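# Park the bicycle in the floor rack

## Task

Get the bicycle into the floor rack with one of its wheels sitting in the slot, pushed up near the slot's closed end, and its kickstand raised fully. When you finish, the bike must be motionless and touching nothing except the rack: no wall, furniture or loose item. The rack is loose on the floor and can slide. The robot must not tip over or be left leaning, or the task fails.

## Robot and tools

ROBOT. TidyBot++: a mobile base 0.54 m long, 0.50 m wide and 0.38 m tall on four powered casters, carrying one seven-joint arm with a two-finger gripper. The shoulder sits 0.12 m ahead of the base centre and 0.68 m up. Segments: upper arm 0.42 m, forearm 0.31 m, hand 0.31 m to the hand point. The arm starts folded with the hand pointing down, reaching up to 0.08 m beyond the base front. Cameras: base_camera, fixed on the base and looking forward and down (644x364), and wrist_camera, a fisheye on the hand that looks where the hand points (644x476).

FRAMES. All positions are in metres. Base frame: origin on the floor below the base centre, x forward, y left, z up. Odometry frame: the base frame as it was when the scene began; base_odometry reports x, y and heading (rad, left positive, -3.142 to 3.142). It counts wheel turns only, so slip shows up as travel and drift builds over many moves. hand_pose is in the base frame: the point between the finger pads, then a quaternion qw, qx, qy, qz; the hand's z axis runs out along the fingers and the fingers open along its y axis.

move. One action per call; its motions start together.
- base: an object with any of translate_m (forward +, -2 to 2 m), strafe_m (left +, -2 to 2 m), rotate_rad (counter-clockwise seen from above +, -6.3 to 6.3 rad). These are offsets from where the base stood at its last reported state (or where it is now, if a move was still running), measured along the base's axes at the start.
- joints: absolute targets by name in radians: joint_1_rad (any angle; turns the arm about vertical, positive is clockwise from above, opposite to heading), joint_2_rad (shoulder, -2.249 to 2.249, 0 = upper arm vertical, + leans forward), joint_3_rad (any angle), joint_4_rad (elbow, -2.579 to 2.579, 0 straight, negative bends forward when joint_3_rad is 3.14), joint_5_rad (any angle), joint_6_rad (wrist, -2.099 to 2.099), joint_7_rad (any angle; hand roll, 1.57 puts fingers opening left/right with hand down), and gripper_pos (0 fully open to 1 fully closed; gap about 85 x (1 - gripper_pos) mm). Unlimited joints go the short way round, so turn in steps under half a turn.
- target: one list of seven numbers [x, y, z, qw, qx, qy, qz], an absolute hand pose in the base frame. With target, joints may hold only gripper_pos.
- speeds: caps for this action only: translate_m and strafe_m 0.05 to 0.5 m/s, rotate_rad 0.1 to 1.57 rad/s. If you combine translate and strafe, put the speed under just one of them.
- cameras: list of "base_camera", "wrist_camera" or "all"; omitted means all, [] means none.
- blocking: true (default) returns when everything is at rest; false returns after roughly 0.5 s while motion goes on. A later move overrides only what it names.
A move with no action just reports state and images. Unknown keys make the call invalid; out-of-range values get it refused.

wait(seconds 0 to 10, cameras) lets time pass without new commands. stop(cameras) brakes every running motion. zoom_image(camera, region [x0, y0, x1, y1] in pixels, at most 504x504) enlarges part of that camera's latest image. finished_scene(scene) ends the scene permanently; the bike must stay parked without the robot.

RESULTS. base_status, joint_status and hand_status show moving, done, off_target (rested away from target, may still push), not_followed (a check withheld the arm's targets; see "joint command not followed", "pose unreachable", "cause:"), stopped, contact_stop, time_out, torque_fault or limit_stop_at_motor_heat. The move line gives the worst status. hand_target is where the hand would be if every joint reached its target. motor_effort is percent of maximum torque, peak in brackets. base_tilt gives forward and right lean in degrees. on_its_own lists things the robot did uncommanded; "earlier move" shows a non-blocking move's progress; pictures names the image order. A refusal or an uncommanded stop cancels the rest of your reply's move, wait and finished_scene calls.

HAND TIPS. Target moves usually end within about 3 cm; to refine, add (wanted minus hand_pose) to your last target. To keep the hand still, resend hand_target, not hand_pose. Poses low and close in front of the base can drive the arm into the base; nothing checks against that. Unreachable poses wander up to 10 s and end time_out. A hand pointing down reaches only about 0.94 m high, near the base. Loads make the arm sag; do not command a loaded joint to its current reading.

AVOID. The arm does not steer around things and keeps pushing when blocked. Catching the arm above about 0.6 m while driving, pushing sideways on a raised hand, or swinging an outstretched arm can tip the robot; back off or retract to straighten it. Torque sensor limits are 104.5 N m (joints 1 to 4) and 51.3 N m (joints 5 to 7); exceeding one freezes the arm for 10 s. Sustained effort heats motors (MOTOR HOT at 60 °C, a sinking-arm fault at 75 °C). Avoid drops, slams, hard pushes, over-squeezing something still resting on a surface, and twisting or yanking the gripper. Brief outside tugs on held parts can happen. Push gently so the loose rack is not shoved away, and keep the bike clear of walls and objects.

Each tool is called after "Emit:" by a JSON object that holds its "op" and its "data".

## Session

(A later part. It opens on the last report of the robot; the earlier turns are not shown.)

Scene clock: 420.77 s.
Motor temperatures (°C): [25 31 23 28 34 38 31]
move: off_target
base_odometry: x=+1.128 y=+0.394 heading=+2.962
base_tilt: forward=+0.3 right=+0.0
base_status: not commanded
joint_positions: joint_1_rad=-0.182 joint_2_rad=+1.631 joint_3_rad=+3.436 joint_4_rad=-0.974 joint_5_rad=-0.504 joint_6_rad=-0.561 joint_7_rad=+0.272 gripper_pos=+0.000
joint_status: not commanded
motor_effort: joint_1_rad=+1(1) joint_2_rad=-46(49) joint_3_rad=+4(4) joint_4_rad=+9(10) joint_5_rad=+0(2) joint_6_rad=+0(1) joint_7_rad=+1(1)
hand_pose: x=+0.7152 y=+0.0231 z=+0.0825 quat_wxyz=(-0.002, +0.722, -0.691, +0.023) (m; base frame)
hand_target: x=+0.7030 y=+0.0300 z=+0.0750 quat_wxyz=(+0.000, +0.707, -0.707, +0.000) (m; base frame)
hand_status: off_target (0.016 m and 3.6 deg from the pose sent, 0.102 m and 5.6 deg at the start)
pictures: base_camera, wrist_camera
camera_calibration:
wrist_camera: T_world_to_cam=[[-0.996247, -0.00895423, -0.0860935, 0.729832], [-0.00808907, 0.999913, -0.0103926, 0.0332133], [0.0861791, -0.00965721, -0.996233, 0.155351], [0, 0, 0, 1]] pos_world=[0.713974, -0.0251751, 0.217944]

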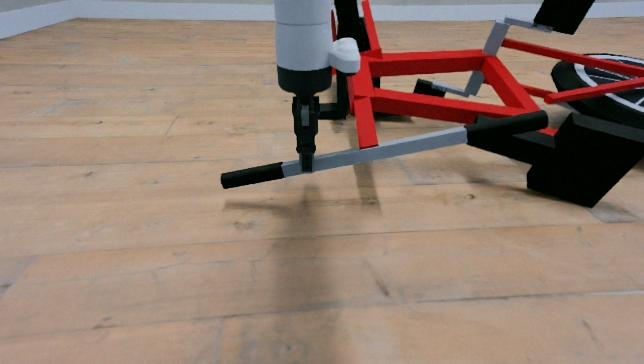

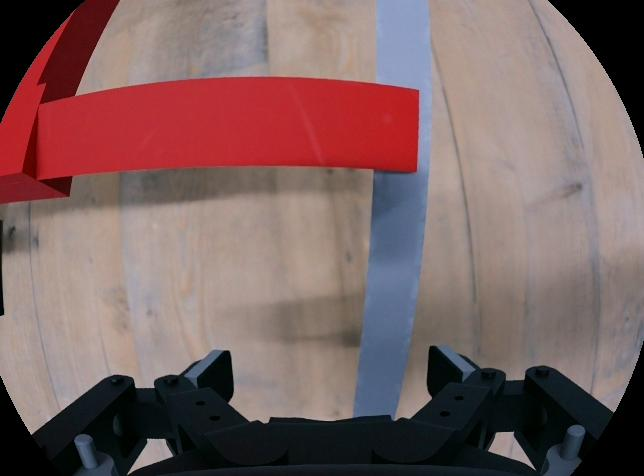

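Emit:
{"op": "move", "data": {"target": [0.685, 0.035, 0.07, 0, 0.7071, -0.7071, 0]}}

Emit:
{"op": "move", "data": {"joints": {"gripper_pos": 0.6}}}

Emit:
{"op": "zoom_image", "data": {"camera": "base_camera", "region": [200, 0, 500, 230]}}

Scene clock: 421.73 s.
Motor temperatures (°C): [25 31 23 28 34 38 31]
move: off_target
base_odometry: x=+1.128 y=+0.394 heading=+2.962
base_tilt: forward=+0.3 right=+0.0
base_status: not commanded
joint_positions: joint_1_rad=-0.182 joint_2_rad=+1.631 joint_3_rad=+3.434 joint_4_rad=-1.033 joint_5_rad=-0.508 joint_6_rad=-0.561 joint_7_rad=+0.271 gripper_pos=+0.000
joint_status: not commanded
motor_effort: joint_1_rad=+1(1) joint_2_rad=-45(47) joint_3_rad=+3(4) joint_4_rad=+8(9) joint_5_rad=+1(2) joint_6_rad=-1(1) joint_7_rad=+1(1)
hand_pose: x=+0.6830 y=+0.0157 z=+0.0742 quat_wxyz=(+0.019, +0.715, -0.698, +0.006) (m; base frame)
hand_target: x=+0.6850 y=+0.0350 z=+0.0700 quat_wxyz=(+0.000, +0.707, -0.707, +0.000) (m; base frame)
hand_status: off_target (0.020 m and 2.7 deg from the pose sent, 0.035 m and 3.6 deg at the start)
pictures: base_camera, wrist_camera
camera_calibration:
wrist_camera: T_world_to_cam=[[-0.999414, 0.0112269, -0.0323411, 0.694866], [0.0117978, 0.999777, -0.0175166, 0.0271898], [0.0321373, -0.0178879, -0.999323, 0.187024], [0, 0, 0, 1]] pos_world=[0.688128, -0.0316395, 0.209846]

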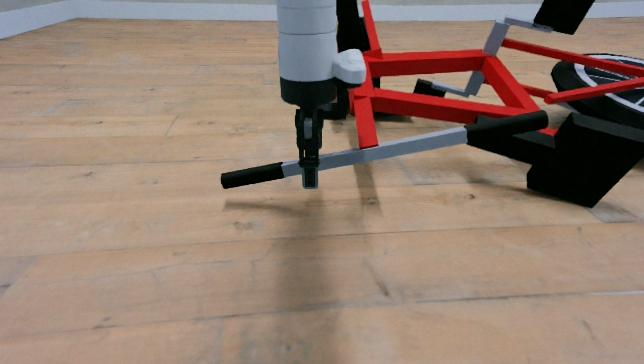

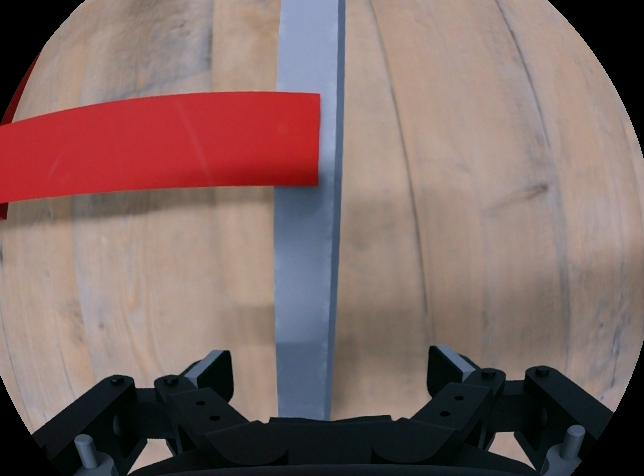

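Scene clock: 422.60 s.
Motor temperatures (°C): [25 31 23 28 34 38 31]
move: done
base_odometry: x=+1.128 y=+0.394 heading=+2.962
base_tilt: forward=+0.2 right=+0.0
base_status: not commanded
joint_positions: joint_1_rad=-0.182 joint_2_rad=+1.628 joint_3_rad=+3.433 joint_4_rad=-1.032 joint_5_rad=-0.508 joint_6_rad=-0.558 joint_7_rad=+0.271 gripper_pos=+0.600
joint_status: all done
motor_effort: joint_1_rad=+0(1) joint_2_rad=-44(45) joint_3_rad=+3(4) joint_4_rad=+7(8) joint_5_rad=+2(2) joint_6_rad=-2(4) joint_7_rad=+1(1)
hand_pose: x=+0.6858 y=+0.0165 z=+0.0757 quat_wxyz=(+0.017, +0.716, -0.698, +0.007) (m; base frame)
hand_target: x=+0.6850 y=+0.0350 z=+0.0700 quat_wxyz=(+0.000, +0.707, -0.707, +0.000) (m; base frame)
hand_status: not commanded
pictures: base_camera, wrist_camera
camera_calibration:
wrist_camera: T_world_to_cam=[[-0.999206, 0.0109719, -0.0383019, 0.698038], [0.0116132, 0.999795, -0.0165608, 0.0264975], [0.0381124, -0.0169925, -0.999129, 0.184361], [0, 0, 0, 1]] pos_world=[0.690149, -0.0310181, 0.211376]

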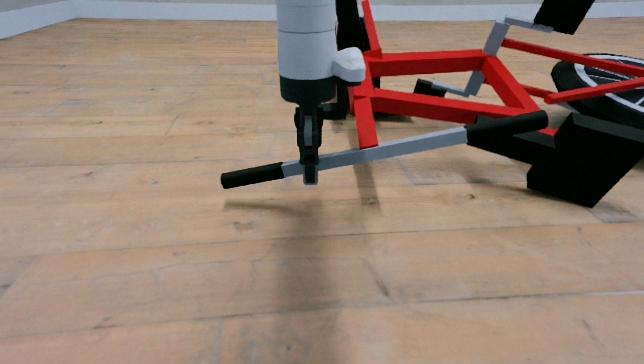

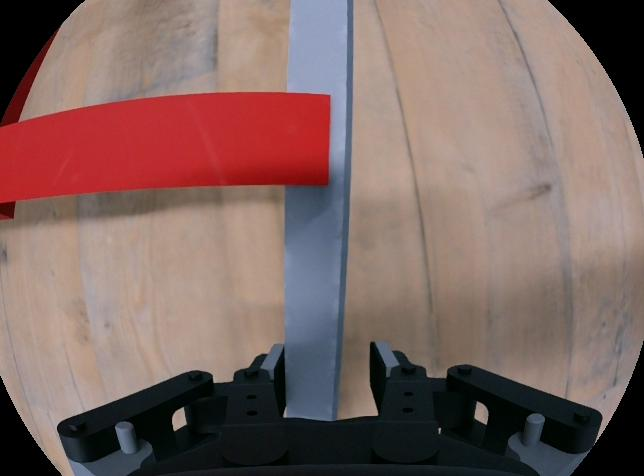

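Scaled by 1.680.

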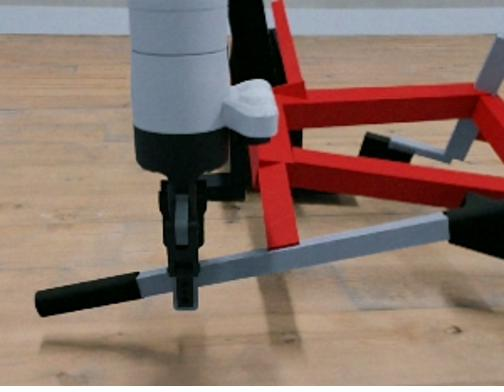

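Emit:
{"op": "move", "data": {"joints": {"gripper_pos": 0.0}, "cameras": []}}

Emit:
{"op": "move", "data": {"target": [0.69, 0.02, 0.25, 0, 0.7071, -0.7071, 0], "cameras": []}}

Emit:
{"op": "move", "data": {"target": [0.67, -0.17, 0.32, 0, 0.7071, -0.7071, 0]}}

Emit:
{"op": "zoom_image", "data": {"camera": "wrist_camera", "region": [130, 50, 530, 450]}}

Scene clock: 425.77 s.
Motor temperatures (°C): [25 31 23 28 34 38 31]
move: done
base_odometry: x=+1.128 y=+0.394 heading=+2.962
base_tilt: forward=+0.3 right=+0.0
base_status: not commanded
joint_positions: joint_1_rad=-0.182 joint_2_rad=+1.628 joint_3_rad=+3.433 joint_4_rad=-1.032 joint_5_rad=-0.508 joint_6_rad=-0.558 joint_7_rad=+0.271 gripper_pos=+0.000
joint_status: all done
motor_effort: joint_1_rad=+1(1) joint_2_rad=-45(45) joint_3_rad=+4(4) joint_4_rad=+8(9) joint_5_rad=+2(2) joint_6_rad=+0(1) joint_7_rad=+1(1)
hand_pose: x=+0.6858 y=+0.0170 z=+0.0757 quat_wxyz=(+0.016, +0.716, -0.698, +0.007) (m; base frame)
hand_target: x=+0.6850 y=+0.0350 z=+0.0700 quat_wxyz=(+0.000, +0.707, -0.707, +0.000) (m; base frame)
hand_status: not commanded
pictures: none
No camera images: "cameras" was empty.

Scene clock: 427.43 s.
Motor temperatures (°C): [25 31 23 28 34 38 31]
move: off_target
base_odometry: x=+1.128 y=+0.394 heading=+2.962
base_tilt: forward=+0.3 right=+0.0
base_status: not commanded
joint_positions: joint_1_rad=-0.182 joint_2_rad=+1.241 joint_3_rad=+3.433 joint_4_rad=-1.316 joint_5_rad=-0.508 joint_6_rad=-0.578 joint_7_rad=+0.278 gripper_pos=+0.000
joint_status: not commanded
motor_effort: joint_1_rad=+1(1) joint_2_rad=-45(48) joint_3_rad=+3(4) joint_4_rad=+10(11) joint_5_rad=+1(2) joint_6_rad=+0(1) joint_7_rad=+1(1)
hand_pose: x=+0.7184 y=+0.0186 z=+0.2545 quat_wxyz=(-0.029, +0.689, -0.724, +0.026) (m; base frame)
hand_target: x=+0.6900 y=+0.0200 z=+0.2500 quat_wxyz=(+0.000, +0.707, -0.707, +0.000) (m; base frame)
hand_status: off_target (0.029 m and 5.3 deg from the pose sent, 0.174 m and 2.5 deg at the start)
pictures: none
No camera images: "cameras" was empty.

Scene clock: 429.17 s.
Motor temperatures (°C): [25 31 23 28 34 38 31]
move: off_target
base_odometry: x=+1.128 y=+0.394 heading=+2.962
base_tilt: forward=+0.3 right=+0.0
base_status: not commanded
joint_positions: joint_1_rad=+0.141 joint_2_rad=+1.119 joint_3_rad=+3.439 joint_4_rad=-1.338 joint_5_rad=-0.461 joint_6_rad=-0.671 joint_7_rad=+0.553 gripper_pos=+0.000
joint_status: not commanded
motor_effort: joint_1_rad=+0(4) joint_2_rad=-44(46) joint_3_rad=+4(6) joint_4_rad=+11(12) joint_5_rad=+1(2) joint_6_rad=+0(1) joint_7_rad=+1(1)
hand_pose: x=+0.6998 y=-0.1709 z=+0.3207 quat_wxyz=(-0.027, +0.682, -0.730, +0.031) (m; base frame)
hand_target: x=+0.6700 y=-0.1700 z=+0.3200 quat_wxyz=(+0.000, +0.707, -0.707, +0.000) (m; base frame)
hand_status: off_target (0.030 m and 6.2 deg from the pose sent, 0.205 m and 5.3 deg at the start)
pictures: base_camera, wrist_camera
camera_calibration:
wrist_camera: T_world_to_cam=[[-0.985552, 0.104544, -0.133256, 0.760317], [0.103054, 0.994512, 0.0180463, 0.141767], [0.134412, 0.0040529, -0.990917, 0.358929], [0, 0, 0, 1]] pos_world=[0.686478, -0.22193, 0.454428]

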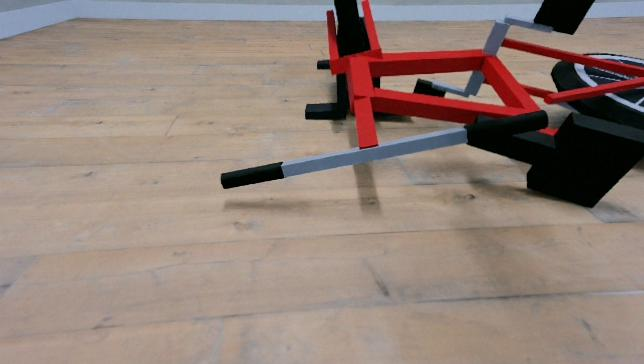

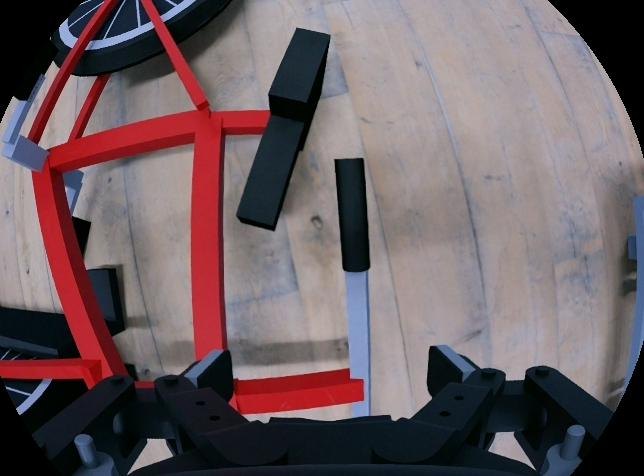

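Scaled by 1.260.

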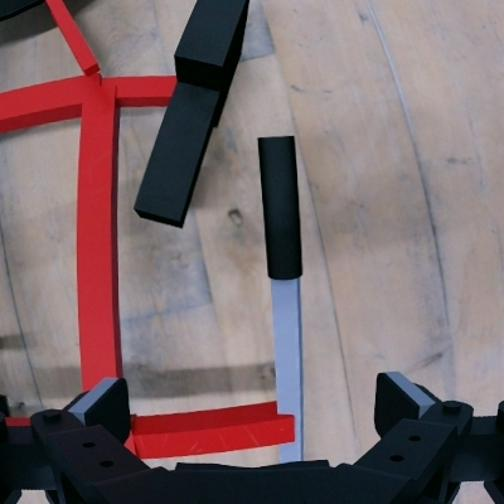

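Emit:
{"op": "move", "data": {"target": [0.675, -0.21, 0.20, 0, 0.7071, -0.7071, 0]}}

Emit:
{"op": "zoom_image", "data": {"camera": "wrist_camera", "region": [130, 50, 530, 450]}}

Scene clock: 431.03 s.
Motor temperatures (°C): [25 31 23 28 34 38 31]
move: off_target
base_odometry: x=+1.128 y=+0.394 heading=+2.962
base_tilt: forward=+0.3 right=+0.0
base_status: not commanded
joint_positions: joint_1_rad=+0.226 joint_2_rad=+1.368 joint_3_rad=+3.435 joint_4_rad=-1.177 joint_5_rad=-0.461 joint_6_rad=-0.671 joint_7_rad=+0.601 gripper_pos=+0.000
joint_status: not commanded
motor_effort: joint_1_rad=+1(2) joint_2_rad=-46(50) joint_3_rad=+3(4) joint_4_rad=+10(12) joint_5_rad=+2(2) joint_6_rad=+0(1) joint_7_rad=+1(1)
hand_pose: x=+0.6686 y=-0.2135 z=+0.2040 quat_wxyz=(+0.006, +0.685, -0.728, -0.003) (m; base frame)
hand_target: x=+0.6750 y=-0.2100 z=+0.2000 quat_wxyz=(+0.000, +0.707, -0.707, +0.000) (m; base frame)
hand_status: off_target (0.008 m and 3.6 deg from the pose sent, 0.129 m and 6.2 deg at the start)
pictures: base_camera, wrist_camera
camera_calibration:
wrist_camera: T_world_to_cam=[[-0.994528, 0.097321, -0.037979, 0.70346], [0.0968726, 0.995206, 0.0134775, 0.194689], [0.0391085, 0.00972465, -0.999188, 0.314262], [0, 0, 0, 1]] pos_world=[0.66846, -0.265273, 0.338099]

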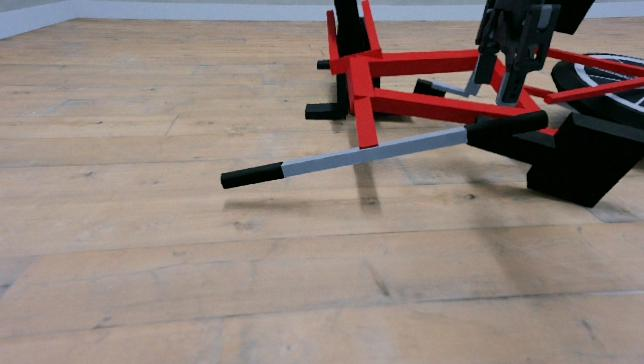

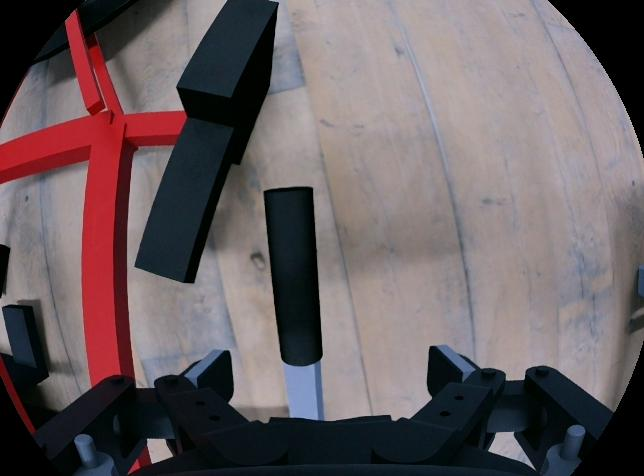

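Scaled by 1.260.

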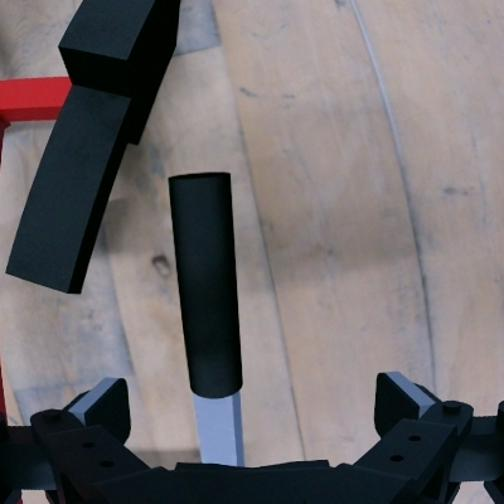

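Emit:
{"op": "move", "data": {"target": [0.693, -0.237, 0.19, 0, 0.7071, -0.7071, 0], "joints": {"gripper_pos": 0.25}}}

Emit:
{"op": "zoom_image", "data": {"camera": "wrist_camera", "region": [130, 50, 530, 450]}}

Scene clock: 432.37 s.
Motor temperatures (°C): [25 31 23 28 34 38 31]
move: off_target
base_odometry: x=+1.128 y=+0.394 heading=+2.962
base_tilt: forward=+0.3 right=+0.0
base_status: not commanded
joint_positions: joint_1_rad=+0.271 joint_2_rad=+1.410 joint_3_rad=+3.426 joint_4_rad=-1.022 joint_5_rad=-0.434 joint_6_rad=-0.676 joint_7_rad=+0.601 gripper_pos=+0.250
joint_status: all done
motor_effort: joint_1_rad=+1(2) joint_2_rad=-48(49) joint_3_rad=+3(4) joint_4_rad=+12(12) joint_5_rad=+1(2) joint_6_rad=+1(1) joint_7_rad=+1(1)
hand_pose: x=+0.7193 y=-0.2496 z=+0.2078 quat_wxyz=(-0.014, +0.692, -0.720, +0.041) (m; base frame)
hand_target: x=+0.6930 y=-0.2370 z=+0.1900 quat_wxyz=(+0.000, +0.707, -0.707, +0.000) (m; base frame)
hand_status: off_target (0.034 m and 5.4 deg from the pose sent, 0.037 m and 3.6 deg at the start)
pictures: base_camera, wrist_camera
camera_calibration:
wrist_camera: T_world_to_cam=[[-0.98895, 0.0729798, -0.129044, 0.766463], [0.075653, 0.997007, -0.0159297, 0.247418], [0.127495, -0.0255163, -0.991511, 0.2425], [0, 0, 0, 1]] pos_world=[0.708358, -0.296426, 0.34329]

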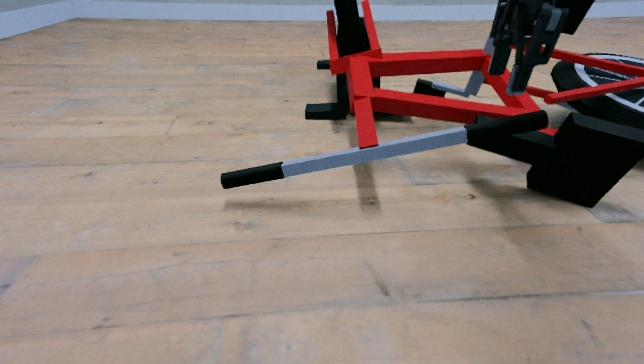

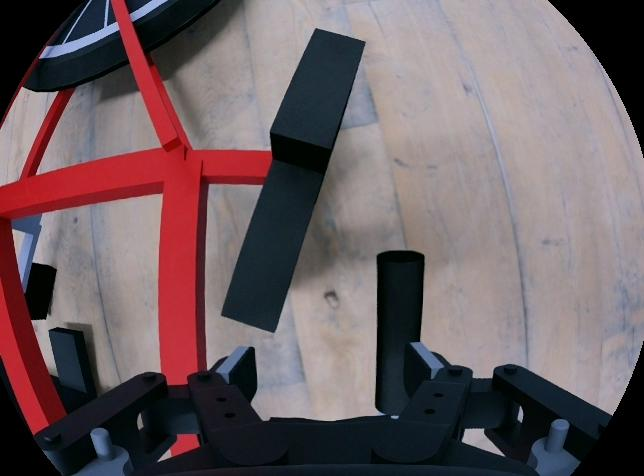

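Scaled by 1.260.

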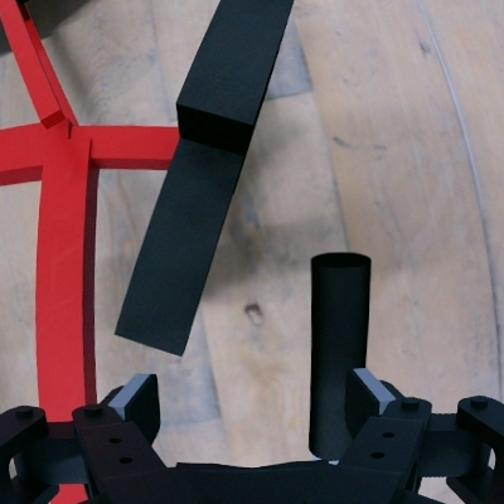

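Emit:
{"op": "move", "data": {"target": [0.672, -0.222, 0.165, 0.01, 0.7071, -0.7071, -0.02]}}

Emit:
{"op": "zoom_image", "data": {"camera": "wrist_camera", "region": [130, 50, 530, 450]}}

Scene clock: 433.33 s.
Motor temperatures (°C): [25 31 23 28 34 38 31]
move: off_target
base_odometry: x=+1.128 y=+0.394 heading=+2.962
base_tilt: forward=+0.3 right=+0.0
base_status: not commanded
joint_positions: joint_1_rad=+0.270 joint_2_rad=+1.455 joint_3_rad=+3.425 joint_4_rad=-1.022 joint_5_rad=-0.434 joint_6_rad=-0.676 joint_7_rad=+0.601 gripper_pos=+0.250
joint_status: not commanded
motor_effort: joint_1_rad=+1(1) joint_2_rad=-48(50) joint_3_rad=+3(4) joint_4_rad=+11(12) joint_5_rad=+1(2) joint_6_rad=+0(1) joint_7_rad=+1(1)
hand_pose: x=+0.6981 y=-0.2430 z=+0.1789 quat_wxyz=(-0.002, +0.693, -0.721, +0.021) (m; base frame)
hand_target: x=+0.6720 y=-0.2220 z=+0.1650 quat_wxyz=(+0.010, +0.707, -0.707, -0.020) (m; base frame)
hand_status: off_target (0.036 m and 5.4 deg from the pose sent, 0.070 m and 7.8 deg at the start)
pictures: base_camera, wrist_camera
camera_calibration:
wrist_camera: T_world_to_cam=[[-0.993634, 0.0741353, -0.0848202, 0.73687], [0.074924, 0.99717, -0.00614877, 0.240822], [0.0841244, -0.0124647, -0.996377, 0.251038], [0, 0, 0, 1]] pos_world=[0.693017, -0.291639, 0.314111]

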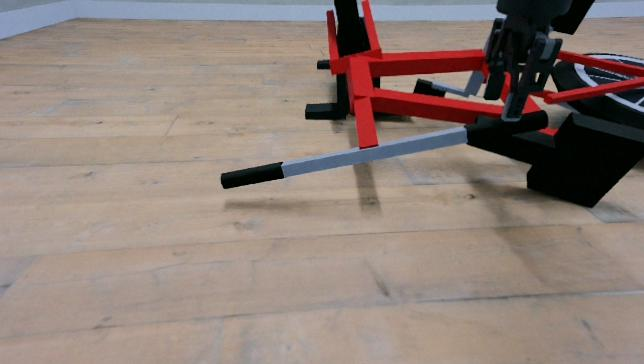

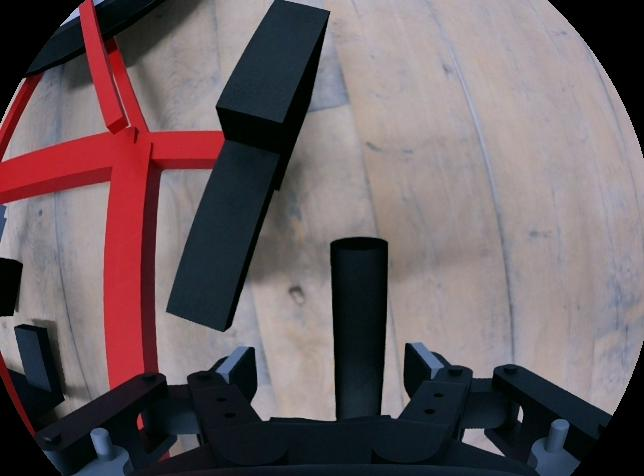

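Scaled by 1.260.

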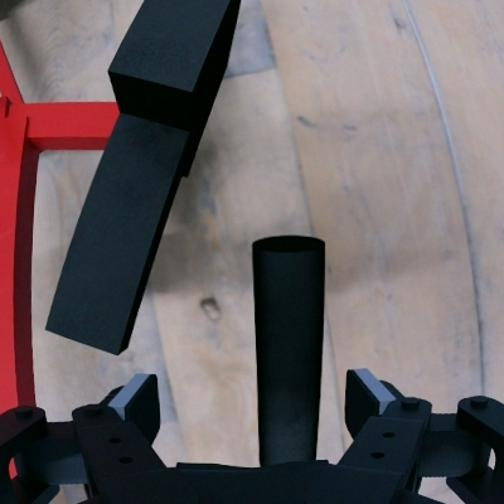

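Emit:
{"op": "move", "data": {"target": [0.665, -0.222, 0.12, 0.01, 0.7071, -0.7071, -0.02]}}

Emit:
{"op": "zoom_image", "data": {"camera": "wrist_camera", "region": [130, 50, 530, 450]}}

Emit:
{"op": "zoom_image", "data": {"camera": "base_camera", "region": [400, 50, 640, 220]}}

Scene clock: 434.63 s.
Motor temperatures (°C): [25 31 23 28 34 38 31]
move: off_target
base_odometry: x=+1.128 y=+0.394 heading=+2.962
base_tilt: forward=+0.2 right=+0.0
base_status: not commanded
joint_positions: joint_1_rad=+0.271 joint_2_rad=+1.553 joint_3_rad=+3.415 joint_4_rad=-0.978 joint_5_rad=-0.434 joint_6_rad=-0.676 joint_7_rad=+0.601 gripper_pos=+0.250
joint_status: not commanded
motor_effort: joint_1_rad=+1(1) joint_2_rad=-47(50) joint_3_rad=+3(4) joint_4_rad=+9(11) joint_5_rad=+1(2) joint_6_rad=+0(1) joint_7_rad=+1(1)
hand_pose: x=+0.6738 y=-0.2283 z=+0.1268 quat_wxyz=(+0.007, +0.698, -0.716, -0.006) (m; base frame)
hand_target: x=+0.6650 y=-0.2220 z=+0.1200 quat_wxyz=(+0.010, +0.707, -0.707, -0.020) (m; base frame)
hand_status: off_target (0.013 m and 2.3 deg from the pose sent, 0.071 m and 5.4 deg at the start)
pictures: base_camera, wrist_camera
camera_calibration:
wrist_camera: T_world_to_cam=[[-0.997482, 0.0630029, -0.0325523, 0.700653], [0.0625628, 0.997938, 0.0143666, 0.233558], [0.0333903, 0.0122939, -0.999367, 0.241544], [0, 0, 0, 1]] pos_world=[0.676212, -0.280189, 0.260843]

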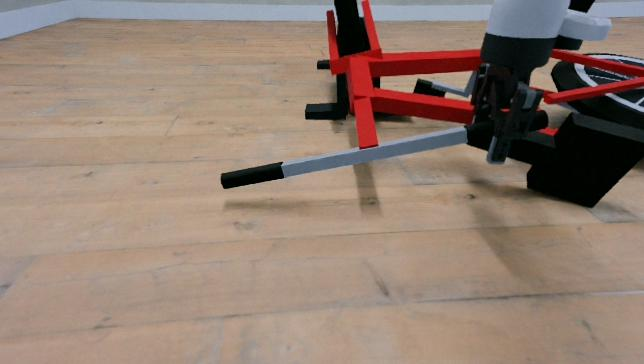

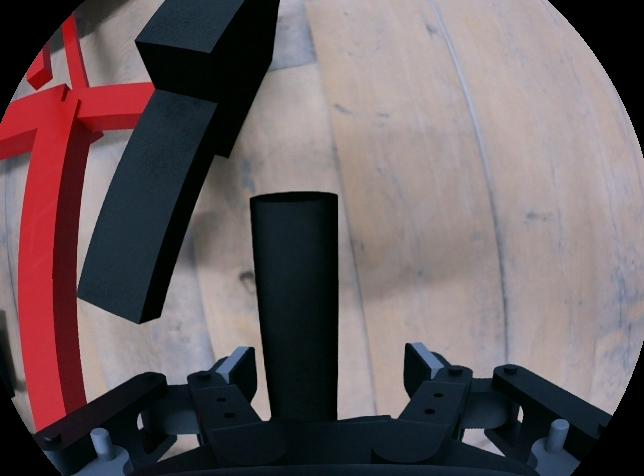

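Scaled by 1.260.

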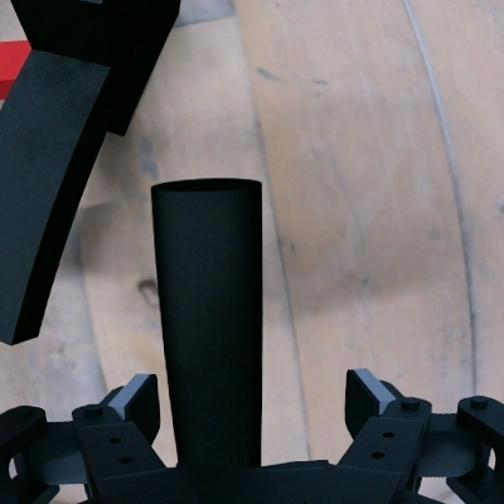

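Scaled by 2.100.

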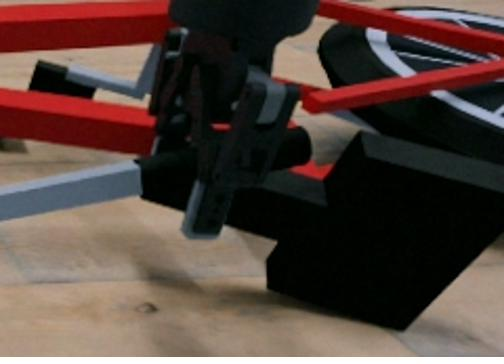

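Emit:
{"op": "move", "data": {"target": [0.676, -0.222, 0.118, 0.01, 0.7071, -0.7071, -0.02], "cameras": []}}

Emit:
{"op": "move", "data": {"joints": {"gripper_pos": 0.5}}}

Scene clock: 435.57 s.
Motor temperatures (°C): [25 31 23 28 34 38 31]
move: off_target
base_odometry: x=+1.128 y=+0.394 heading=+2.962
base_tilt: forward=+0.3 right=+0.0
base_status: not commanded
joint_positions: joint_1_rad=+0.271 joint_2_rad=+1.563 joint_3_rad=+3.413 joint_4_rad=-0.915 joint_5_rad=-0.420 joint_6_rad=-0.680 joint_7_rad=+0.598 gripper_pos=+0.250
joint_status: not commanded
motor_effort: joint_1_rad=+1(1) joint_2_rad=-48(49) joint_3_rad=+3(3) joint_4_rad=+11(11) joint_5_rad=+1(2) joint_6_rad=+0(1) joint_7_rad=+1(1)
hand_pose: x=+0.7007 y=-0.2338 z=+0.1320 quat_wxyz=(-0.001, +0.706, -0.708, +0.015) (m; base frame)
hand_target: x=+0.6760 y=-0.2220 z=+0.1180 quat_wxyz=(+0.010, +0.707, -0.707, -0.020) (m; base frame)
hand_status: off_target (0.031 m and 4.2 deg from the pose sent, 0.011 m and 2.3 deg at the start)
pictures: none
No camera images: "cameras" was empty.

Scene clock: 436.23 s.
Motor temperatures (°C): [25 31 23 28 34 38 31]
move: done
base_odometry: x=+1.128 y=+0.394 heading=+2.962
base_tilt: forward=+0.3 right=+0.0
base_status: not commanded
joint_positions: joint_1_rad=+0.274 joint_2_rad=+1.564 joint_3_rad=+3.413 joint_4_rad=-0.917 joint_5_rad=-0.414 joint_6_rad=-0.694 joint_7_rad=+0.598 gripper_pos=+0.500
joint_status: all done
motor_effort: joint_1_rad=+0(1) joint_2_rad=-47(49) joint_3_rad=+2(3) joint_4_rad=+12(16) joint_5_rad=+1(2) joint_6_rad=+2(6) joint_7_rad=+1(1)
hand_pose: x=+0.6942 y=-0.2335 z=+0.1312 quat_wxyz=(+0.002, +0.707, -0.707, +0.007) (m; base frame)
hand_target: x=+0.6760 y=-0.2220 z=+0.1180 quat_wxyz=(+0.010, +0.707, -0.707, -0.020) (m; base frame)
hand_status: not commanded
pictures: base_camera, wrist_camera
camera_calibration:
wrist_camera: T_world_to_cam=[[-0.997656, 0.0368564, -0.0576631, 0.718808], [0.0366462, 0.999317, 0.0046995, 0.256985], [0.0577969, 0.00257535, -0.998325, 0.225992], [0, 0, 0, 1]] pos_world=[0.694643, -0.283884, 0.265855]

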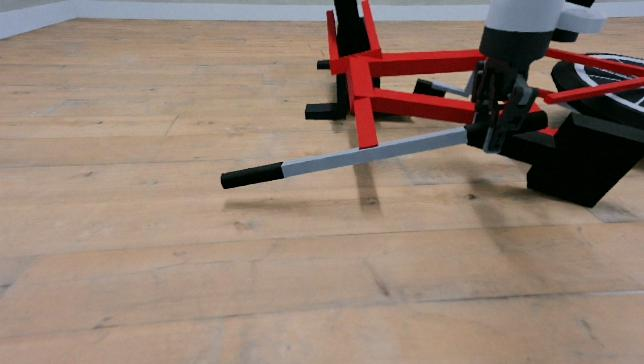

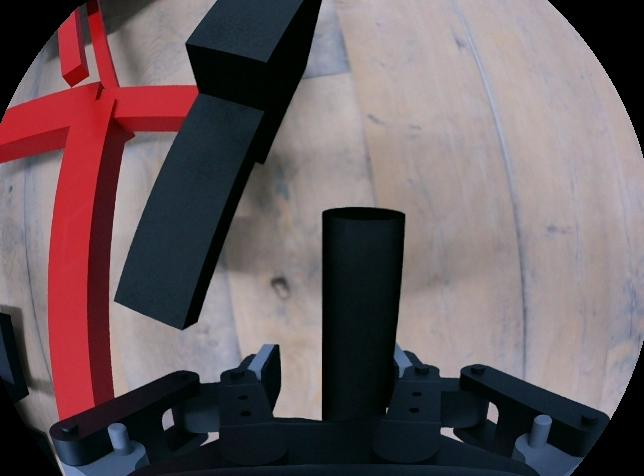

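Emit:
{"op": "move", "data": {"target": [0.666, -0.222, 0.108, 0.01, 0.7071, -0.7071, -0.01], "cameras": []}}

Emit:
{"op": "move", "data": {"joints": {"gripper_pos": 1.0}}}

Emit:
{"op": "zoom_image", "data": {"camera": "base_camera", "region": [400, 50, 640, 220]}}

Scene clock: 437.13 s.
Motor temperatures (°C): [25 31 23 28 34 38 31]
move: off_target
base_odometry: x=+1.128 y=+0.394 heading=+2.962
base_tilt: forward=+0.3 right=+0.0
base_status: not commanded
joint_positions: joint_1_rad=+0.273 joint_2_rad=+1.565 joint_3_rad=+3.413 joint_4_rad=-0.959 joint_5_rad=-0.414 joint_6_rad=-0.680 joint_7_rad=+0.598 gripper_pos=+0.500
joint_status: not commanded
motor_effort: joint_1_rad=+1(2) joint_2_rad=-46(48) joint_3_rad=+3(3) joint_4_rad=+9(12) joint_5_rad=+2(2) joint_6_rad=-1(2) joint_7_rad=+1(1)
hand_pose: x=+0.6742 y=-0.2314 z=+0.1225 quat_wxyz=(+0.011, +0.703, -0.711, -0.004) (m; base frame)
hand_target: x=+0.6660 y=-0.2220 z=+0.1080 quat_wxyz=(+0.010, +0.707, -0.707, -0.010) (m; base frame)
hand_status: off_target (0.019 m and 0.9 deg from the pose sent, 0.038 m and 2.1 deg at the start)
pictures: none
No camera images: "cameras" was empty.

Scene clock: 437.97 s.
Motor temperatures (°C): [25 31 23 28 34 38 31]
move: off_target
base_odometry: x=+1.128 y=+0.394 heading=+2.962
base_tilt: forward=+0.3 right=+0.0
base_status: not commanded
joint_positions: joint_1_rad=+0.273 joint_2_rad=+1.565 joint_3_rad=+3.409 joint_4_rad=-0.947 joint_5_rad=-0.414 joint_6_rad=-0.671 joint_7_rad=+0.598 gripper_pos=+0.772
joint_status: gripper_pos off_target (ended at +0.772, target +1.000)
motor_effort: joint_1_rad=+1(4) joint_2_rad=-45(48) joint_3_rad=+3(5) joint_4_rad=+7(9) joint_5_rad=+3(4) joint_6_rad=-3(6) joint_7_rad=+1(2)
hand_pose: x=+0.6839 y=-0.2317 z=+0.1248 quat_wxyz=(+0.006, +0.704, -0.710, +0.004) (m; base frame)
hand_target: x=+0.6660 y=-0.2220 z=+0.1080 quat_wxyz=(+0.010, +0.707, -0.707, -0.010) (m; base frame)
hand_status: not commanded
pictures: base_camera, wrist_camera
camera_calibration:
wrist_camera: T_world_to_cam=[[-0.997859, 0.0436759, -0.0486844, 0.708645], [0.0435597, 0.999045, 0.00344562, 0.250979], [0.0487884, 0.00131757, -0.998808, 0.226145], [0, 0, 0, 1]] pos_world=[0.685161, -0.281988, 0.259511]

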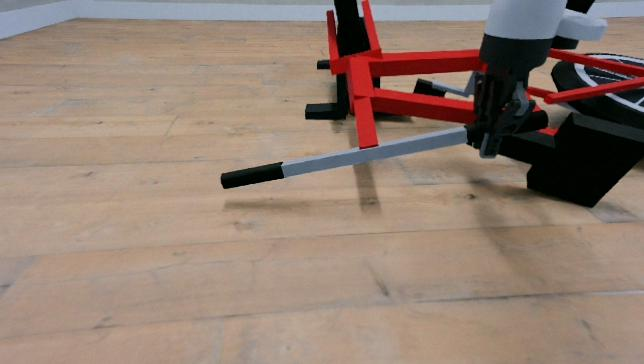

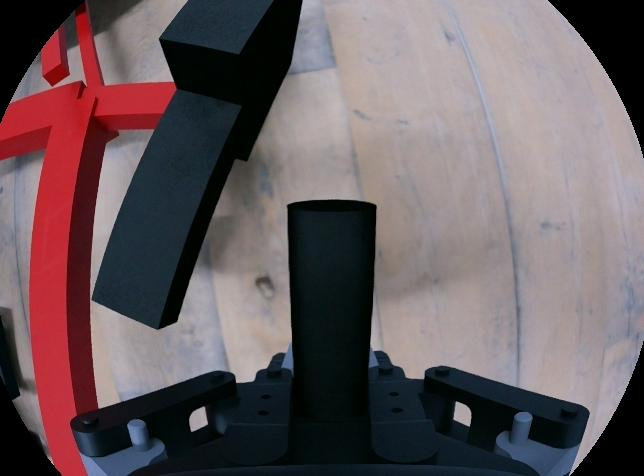

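Scaled by 2.100.

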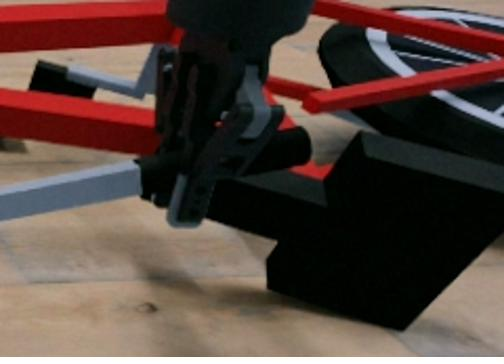

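Gripped. Lift in steps.

Emit:
{"op": "move", "data": {"target": [0.69, -0.205, 0.24, 0, 0.7071, -0.7071, 0]}}

Scene clock: 439.40 s.
Motor temperatures (°C): [25 31 23 28 34 38 31]
move: off_target
base_odometry: x=+1.128 y=+0.394 heading=+2.962
base_tilt: forward=+0.3 right=+0.0
base_status: not commanded
joint_positions: joint_1_rad=+0.236 joint_2_rad=+1.415 joint_3_rad=+3.409 joint_4_rad=-1.126 joint_5_rad=-0.414 joint_6_rad=-0.661 joint_7_rad=+0.598 gripper_pos=+0.772
joint_status: not commanded
motor_effort: joint_1_rad=+0(2) joint_2_rad=-64(64) joint_3_rad=+3(4) joint_4_rad=+7(8) joint_5_rad=+3(3) joint_6_rad=-9(13) joint_7_rad=+3(3)
hand_pose: x=+0.6729 y=-0.2136 z=+0.1832 quat_wxyz=(+0.009, +0.701, -0.713, -0.002) (m; base frame)
hand_target: x=+0.6900 y=-0.2050 z=+0.2400 quat_wxyz=(+0.000, +0.707, -0.707, +0.000) (m; base frame)
hand_status: off_target (0.060 m and 1.5 deg from the pose sent, 0.118 m and 0.9 deg at the start)
pictures: base_camera, wrist_camera
camera_calibration:
wrist_camera: T_world_to_cam=[[-0.99792, 0.0535425, -0.0358963, 0.699576], [0.0533522, 0.998556, 0.00623969, 0.225951], [0.0361786, 0.00431156, -0.999336, 0.294235], [0, 0, 0, 1]] pos_world=[0.675421, -0.264351, 0.317742]

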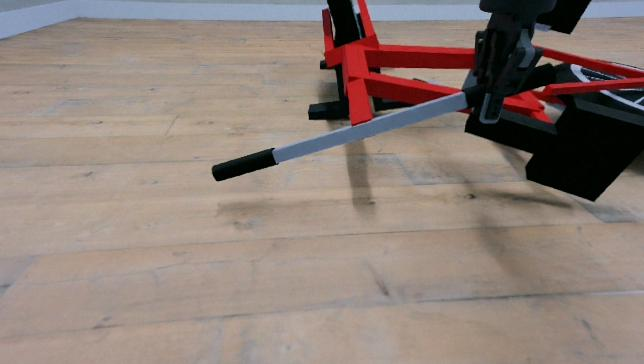

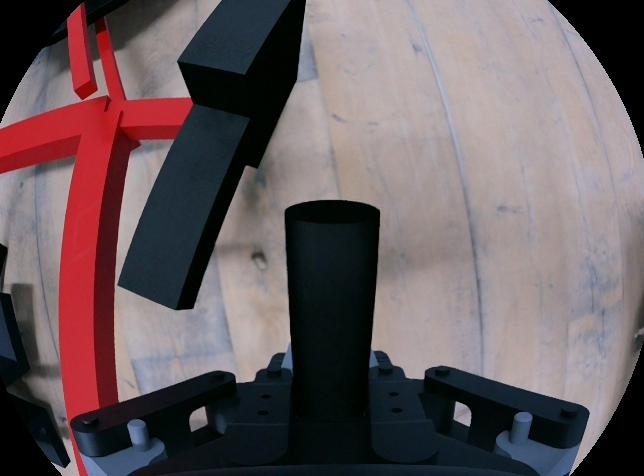

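Emit:
{"op": "move", "data": {"base": {"translate_m": 0.05}, "speeds": {"translate_m": 0.07}, "target": [0.68, -0.195, 0.34, 0, 0.7071, -0.7071, 0]}}

Scene clock: 441.93 s.
Motor temperatures (°C): [25 31 23 27 34 38 31]
move: off_target
base_odometry: x=+1.078 y=+0.403 heading=+2.963
base_tilt: forward=+0.3 right=+0.0
base_status: done
joint_positions: joint_1_rad=+0.221 joint_2_rad=+1.280 joint_3_rad=+3.432 joint_4_rad=-1.298 joint_5_rad=-0.394 joint_6_rad=-0.713 joint_7_rad=+0.598 gripper_pos=+0.772
joint_status: not commanded
motor_effort: joint_1_rad=-3(4) joint_2_rad=-77(80) joint_3_rad=+1(2) joint_4_rad=+14(16) joint_5_rad=-1(3) joint_6_rad=-9(10) joint_7_rad=+1(3)
hand_pose: x=+0.6244 y=-0.2063 z=+0.2355 quat_wxyz=(+0.033, +0.692, -0.720, -0.037) (m; base frame)
hand_target: x=+0.6800 y=-0.1950 z=+0.3400 quat_wxyz=(+0.000, +0.707, -0.707, +0.000) (m; base frame)
hand_status: off_target (0.119 m and 6.1 deg from the pose sent, 0.158 m and 1.5 deg at the start)
pictures: base_camera, wrist_camera
camera_calibration:
wrist_camera: T_world_to_cam=[[-0.995938, 0.0764795, 0.0475195, 0.636444], [0.0773838, 0.996848, 0.0174898, 0.202845], [-0.0460321, 0.021096, -0.998717, 0.402865], [0, 0, 0, 1]] pos_world=[0.636707, -0.259379, 0.368557]

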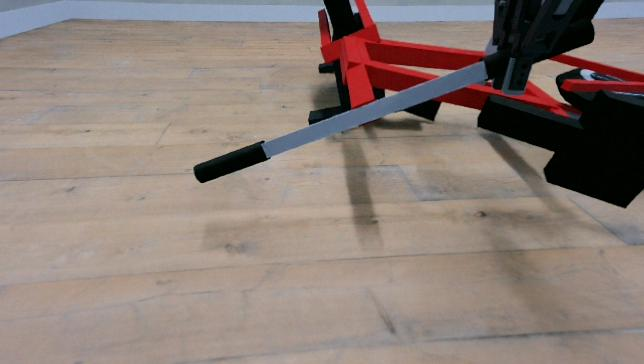

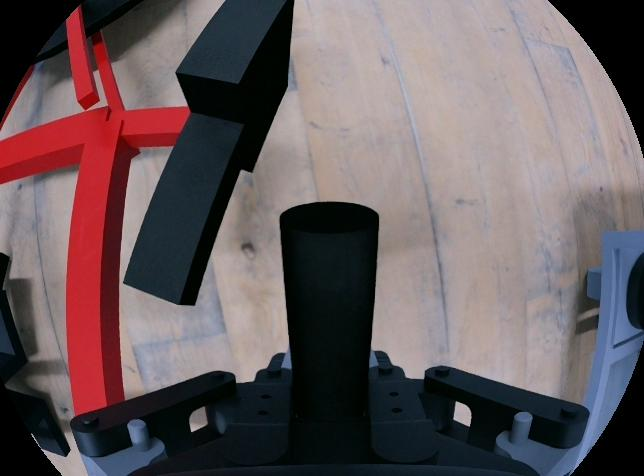

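Emit:
{"op": "move", "data": {"base": {"translate_m": 0.08}, "speeds": {"translate_m": 0.07}, "target": [0.64, -0.185, 0.43, 0, 0.7071, -0.7071, 0.03]}}

Scene clock: 443.77 s.
Motor temperatures (°C): [25 32 23 27 34 38 31]
move: off_target
base_odometry: x=+0.999 y=+0.417 heading=+2.964
base_tilt: forward=+0.2 right=+0.0
base_status: done
joint_positions: joint_1_rad=+0.113 joint_2_rad=+0.974 joint_3_rad=+3.470 joint_4_rad=-1.580 joint_5_rad=-0.362 joint_6_rad=-0.764 joint_7_rad=+0.601 gripper_pos=+0.772
joint_status: not commanded
motor_effort: joint_1_rad=+4(5) joint_2_rad=-61(82) joint_3_rad=+7(10) joint_4_rad=+20(26) joint_5_rad=-5(7) joint_6_rad=+3(12) joint_7_rad=-1(4)
hand_pose: x=+0.5838 y=-0.1540 z=+0.3579 quat_wxyz=(+0.036, +0.707, -0.705, -0.046) (m; base frame)
hand_target: x=+0.6400 y=-0.1850 z=+0.4300 quat_wxyz=(+0.000, +0.707, -0.707, +0.030) (m; base frame)
hand_status: off_target (0.097 m and 9.6 deg from the pose sent, 0.196 m and 8.8 deg at the start)
pictures: base_camera, wrist_camera
camera_calibration:
wrist_camera: T_world_to_cam=[[-0.997293, 0.0346005, 0.0648789, 0.574333], [0.0364559, 0.998953, 0.027635, 0.172358], [-0.0638548, 0.0299254, -0.99751, 0.533465], [0, 0, 0, 1]] pos_world=[0.600559, -0.208014, 0.490112]

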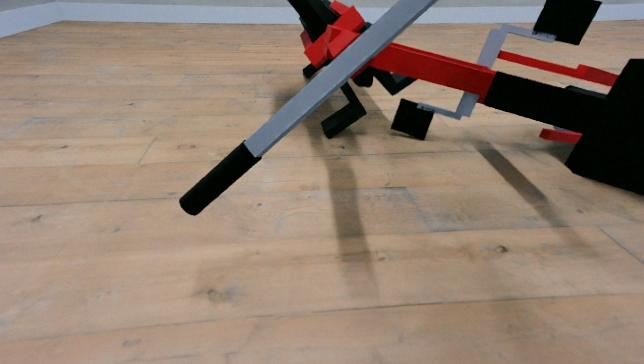

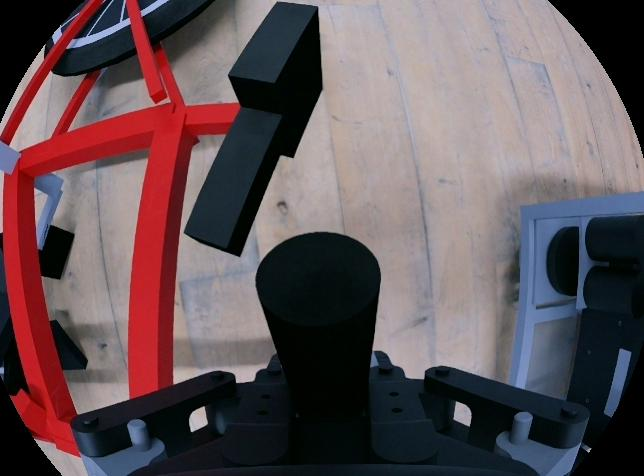

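Emit:
{"op": "move", "data": {"target": [0.64, -0.13, 0.51, 0, 0.7071, -0.7071, 0.03]}}

Scene clock: 444.93 s.
Motor temperatures (°C): [25 32 23 28 34 38 31]
move: off_target
base_odometry: x=+0.999 y=+0.417 heading=+2.964
base_tilt: forward=+0.3 right=+0.0
base_status: not commanded
joint_positions: joint_1_rad=+0.002 joint_2_rad=+0.877 joint_3_rad=+3.498 joint_4_rad=-1.574 joint_5_rad=-0.260 joint_6_rad=-0.812 joint_7_rad=+0.519 gripper_pos=+0.772
joint_status: not commanded
motor_effort: joint_1_rad=+2(4) joint_2_rad=-70(70) joint_3_rad=+4(6) joint_4_rad=+18(20) joint_5_rad=-8(9) joint_6_rad=-5(5) joint_7_rad=-2(2)
hand_pose: x=+0.6051 y=-0.1304 z=+0.4107 quat_wxyz=(+0.054, +0.736, -0.675, -0.011) (m; base frame)
hand_target: x=+0.6400 y=-0.1300 z=+0.5100 quat_wxyz=(+0.000, +0.707, -0.707, +0.030) (m; base frame)
hand_status: off_target (0.105 m and 9.2 deg from the pose sent, 0.164 m and 9.6 deg at the start)
pictures: base_camera, wrist_camera
camera_calibration:
wrist_camera: T_world_to_cam=[[-0.997964, -0.0485801, 0.0413258, 0.590576], [-0.0503124, 0.997852, -0.0419643, 0.22748], [-0.0391984, -0.0439581, -0.998264, 0.562554], [0, 0, 0, 1]] pos_world=[0.62287, -0.173572, 0.546717]

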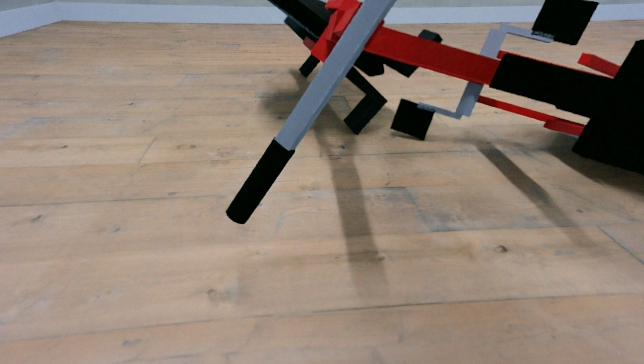

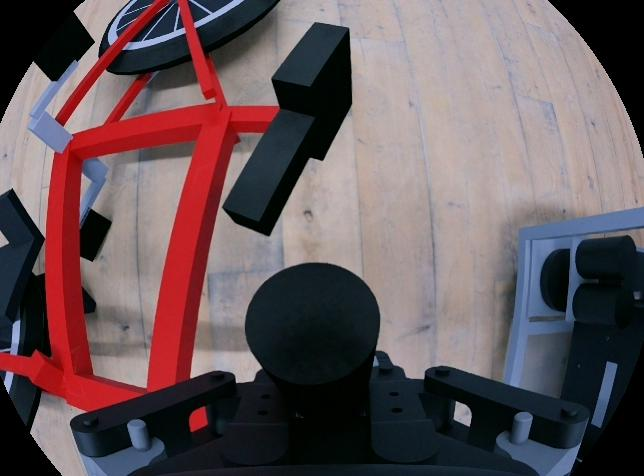

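Emit:
{"op": "move", "data": {"target": [0.65, -0.075, 0.56, 0, 0.7071, -0.7071, 0.03]}}

Scene clock: 450.67 s.
Motor temperatures (°C): [25 32 23 28 34 38 31]
move: moving
base_odometry: x=+0.999 y=+0.417 heading=+2.964
base_tilt: forward=+0.3 right=+0.0
base_status: not commanded
joint_positions: joint_1_rad=-0.103 joint_2_rad=+0.836 joint_3_rad=+3.512 joint_4_rad=-1.512 joint_5_rad=-0.180 joint_6_rad=-0.953 joint_7_rad=+0.371 gripper_pos=+0.772
joint_status: not commanded
motor_effort: joint_1_rad=+1(3) joint_2_rad=-75(76) joint_3_rad=+4(6) joint_4_rad=+20(21) joint_5_rad=-10(12) joint_6_rad=-7(8) joint_7_rad=-4(4)
hand_pose: x=+0.6120 y=-0.0908 z=+0.4489 quat_wxyz=(+0.083, +0.736, -0.672, -0.014) (m; base frame)
hand_target: x=+0.6500 y=-0.0750 z=+0.5600 quat_wxyz=(+0.000, +0.707, -0.707, +0.030) (m; base frame)
hand_status: moving (0.119 m and 12.0 deg from the pose sent, 0.165 m and 9.2 deg at the start)
pictures: base_camera, wrist_camera
camera_calibration:
wrist_camera: T_world_to_cam=[[-0.994831, -0.0515225, 0.0875058, 0.574865], [-0.0585373, 0.995108, -0.0795856, 0.211623], [-0.0829772, -0.0842965, -0.99298, 0.623395], [0, 0, 0, 1]] pos_world=[0.636009, -0.128419, 0.585557]

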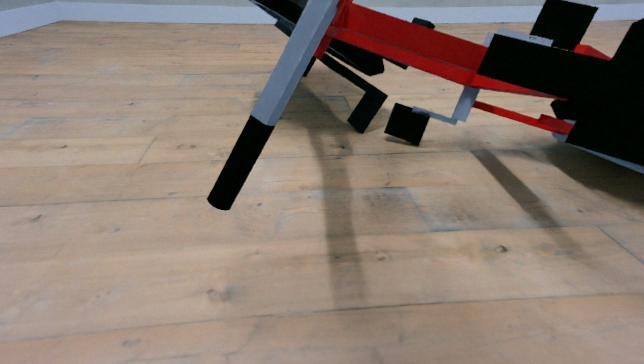

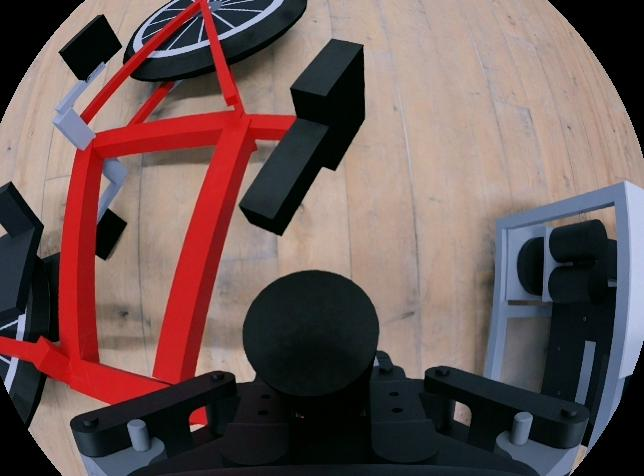

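Emit:
{"op": "move", "data": {"base": {"translate_m": 0.04}, "speeds": {"translate_m": 0.07}, "target": [0.65, -0.06, 0.61, 0, 0.843, -0.537, 0.0]}}

Scene clock: 452.40 s.
Motor temperatures (°C): [25 32 23 28 34 38 31]
move: off_target
base_odometry: x=+0.960 y=+0.424 heading=+2.964
base_tilt: forward=+0.3 right=+0.0
base_status: done
joint_positions: joint_1_rad=-0.007 joint_2_rad=+0.807 joint_3_rad=+3.459 joint_4_rad=-1.411 joint_5_rad=-0.168 joint_6_rad=-1.128 joint_7_rad=+0.568 gripper_pos=+0.772
joint_status: not commanded
motor_effort: joint_1_rad=-5(7) joint_2_rad=-75(78) joint_3_rad=-3(4) joint_4_rad=+28(29) joint_5_rad=-2(11) joint_6_rad=-8(9) joint_7_rad=+10(10)
hand_pose: x=+0.6097 y=-0.1030 z=+0.4856 quat_wxyz=(+0.070, +0.785, -0.612, -0.062) (m; base frame)
hand_target: x=+0.6500 y=-0.0600 z=+0.6100 quat_wxyz=(+0.000, +0.843, -0.537, +0.000) (m; base frame)
hand_status: off_target (0.138 m and 15.2 deg from the pose sent, 0.168 m and 22.0 deg at the start)
pictures: base_camera, wrist_camera
camera_calibration:
wrist_camera: T_world_to_cam=[[-0.969014, -0.206731, 0.135181, 0.513917], [-0.205645, 0.978377, 0.0221025, 0.265107], [-0.136827, -0.00638162, -0.990574, 0.698292], [0, 0, 0, 1]] pos_world=[0.648056, -0.148676, 0.616379]

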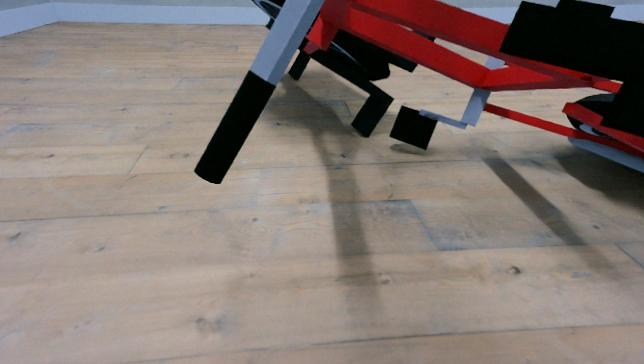

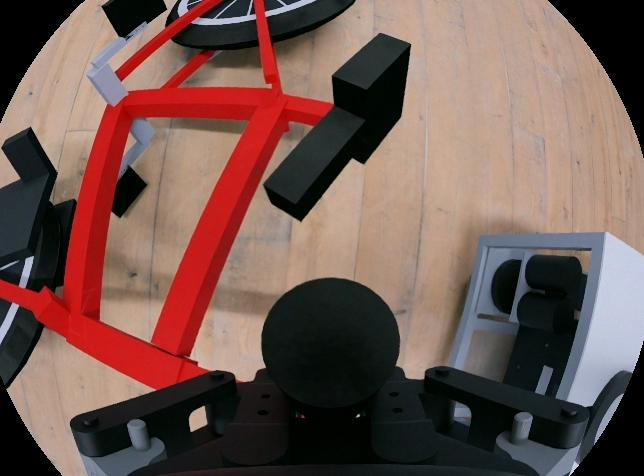

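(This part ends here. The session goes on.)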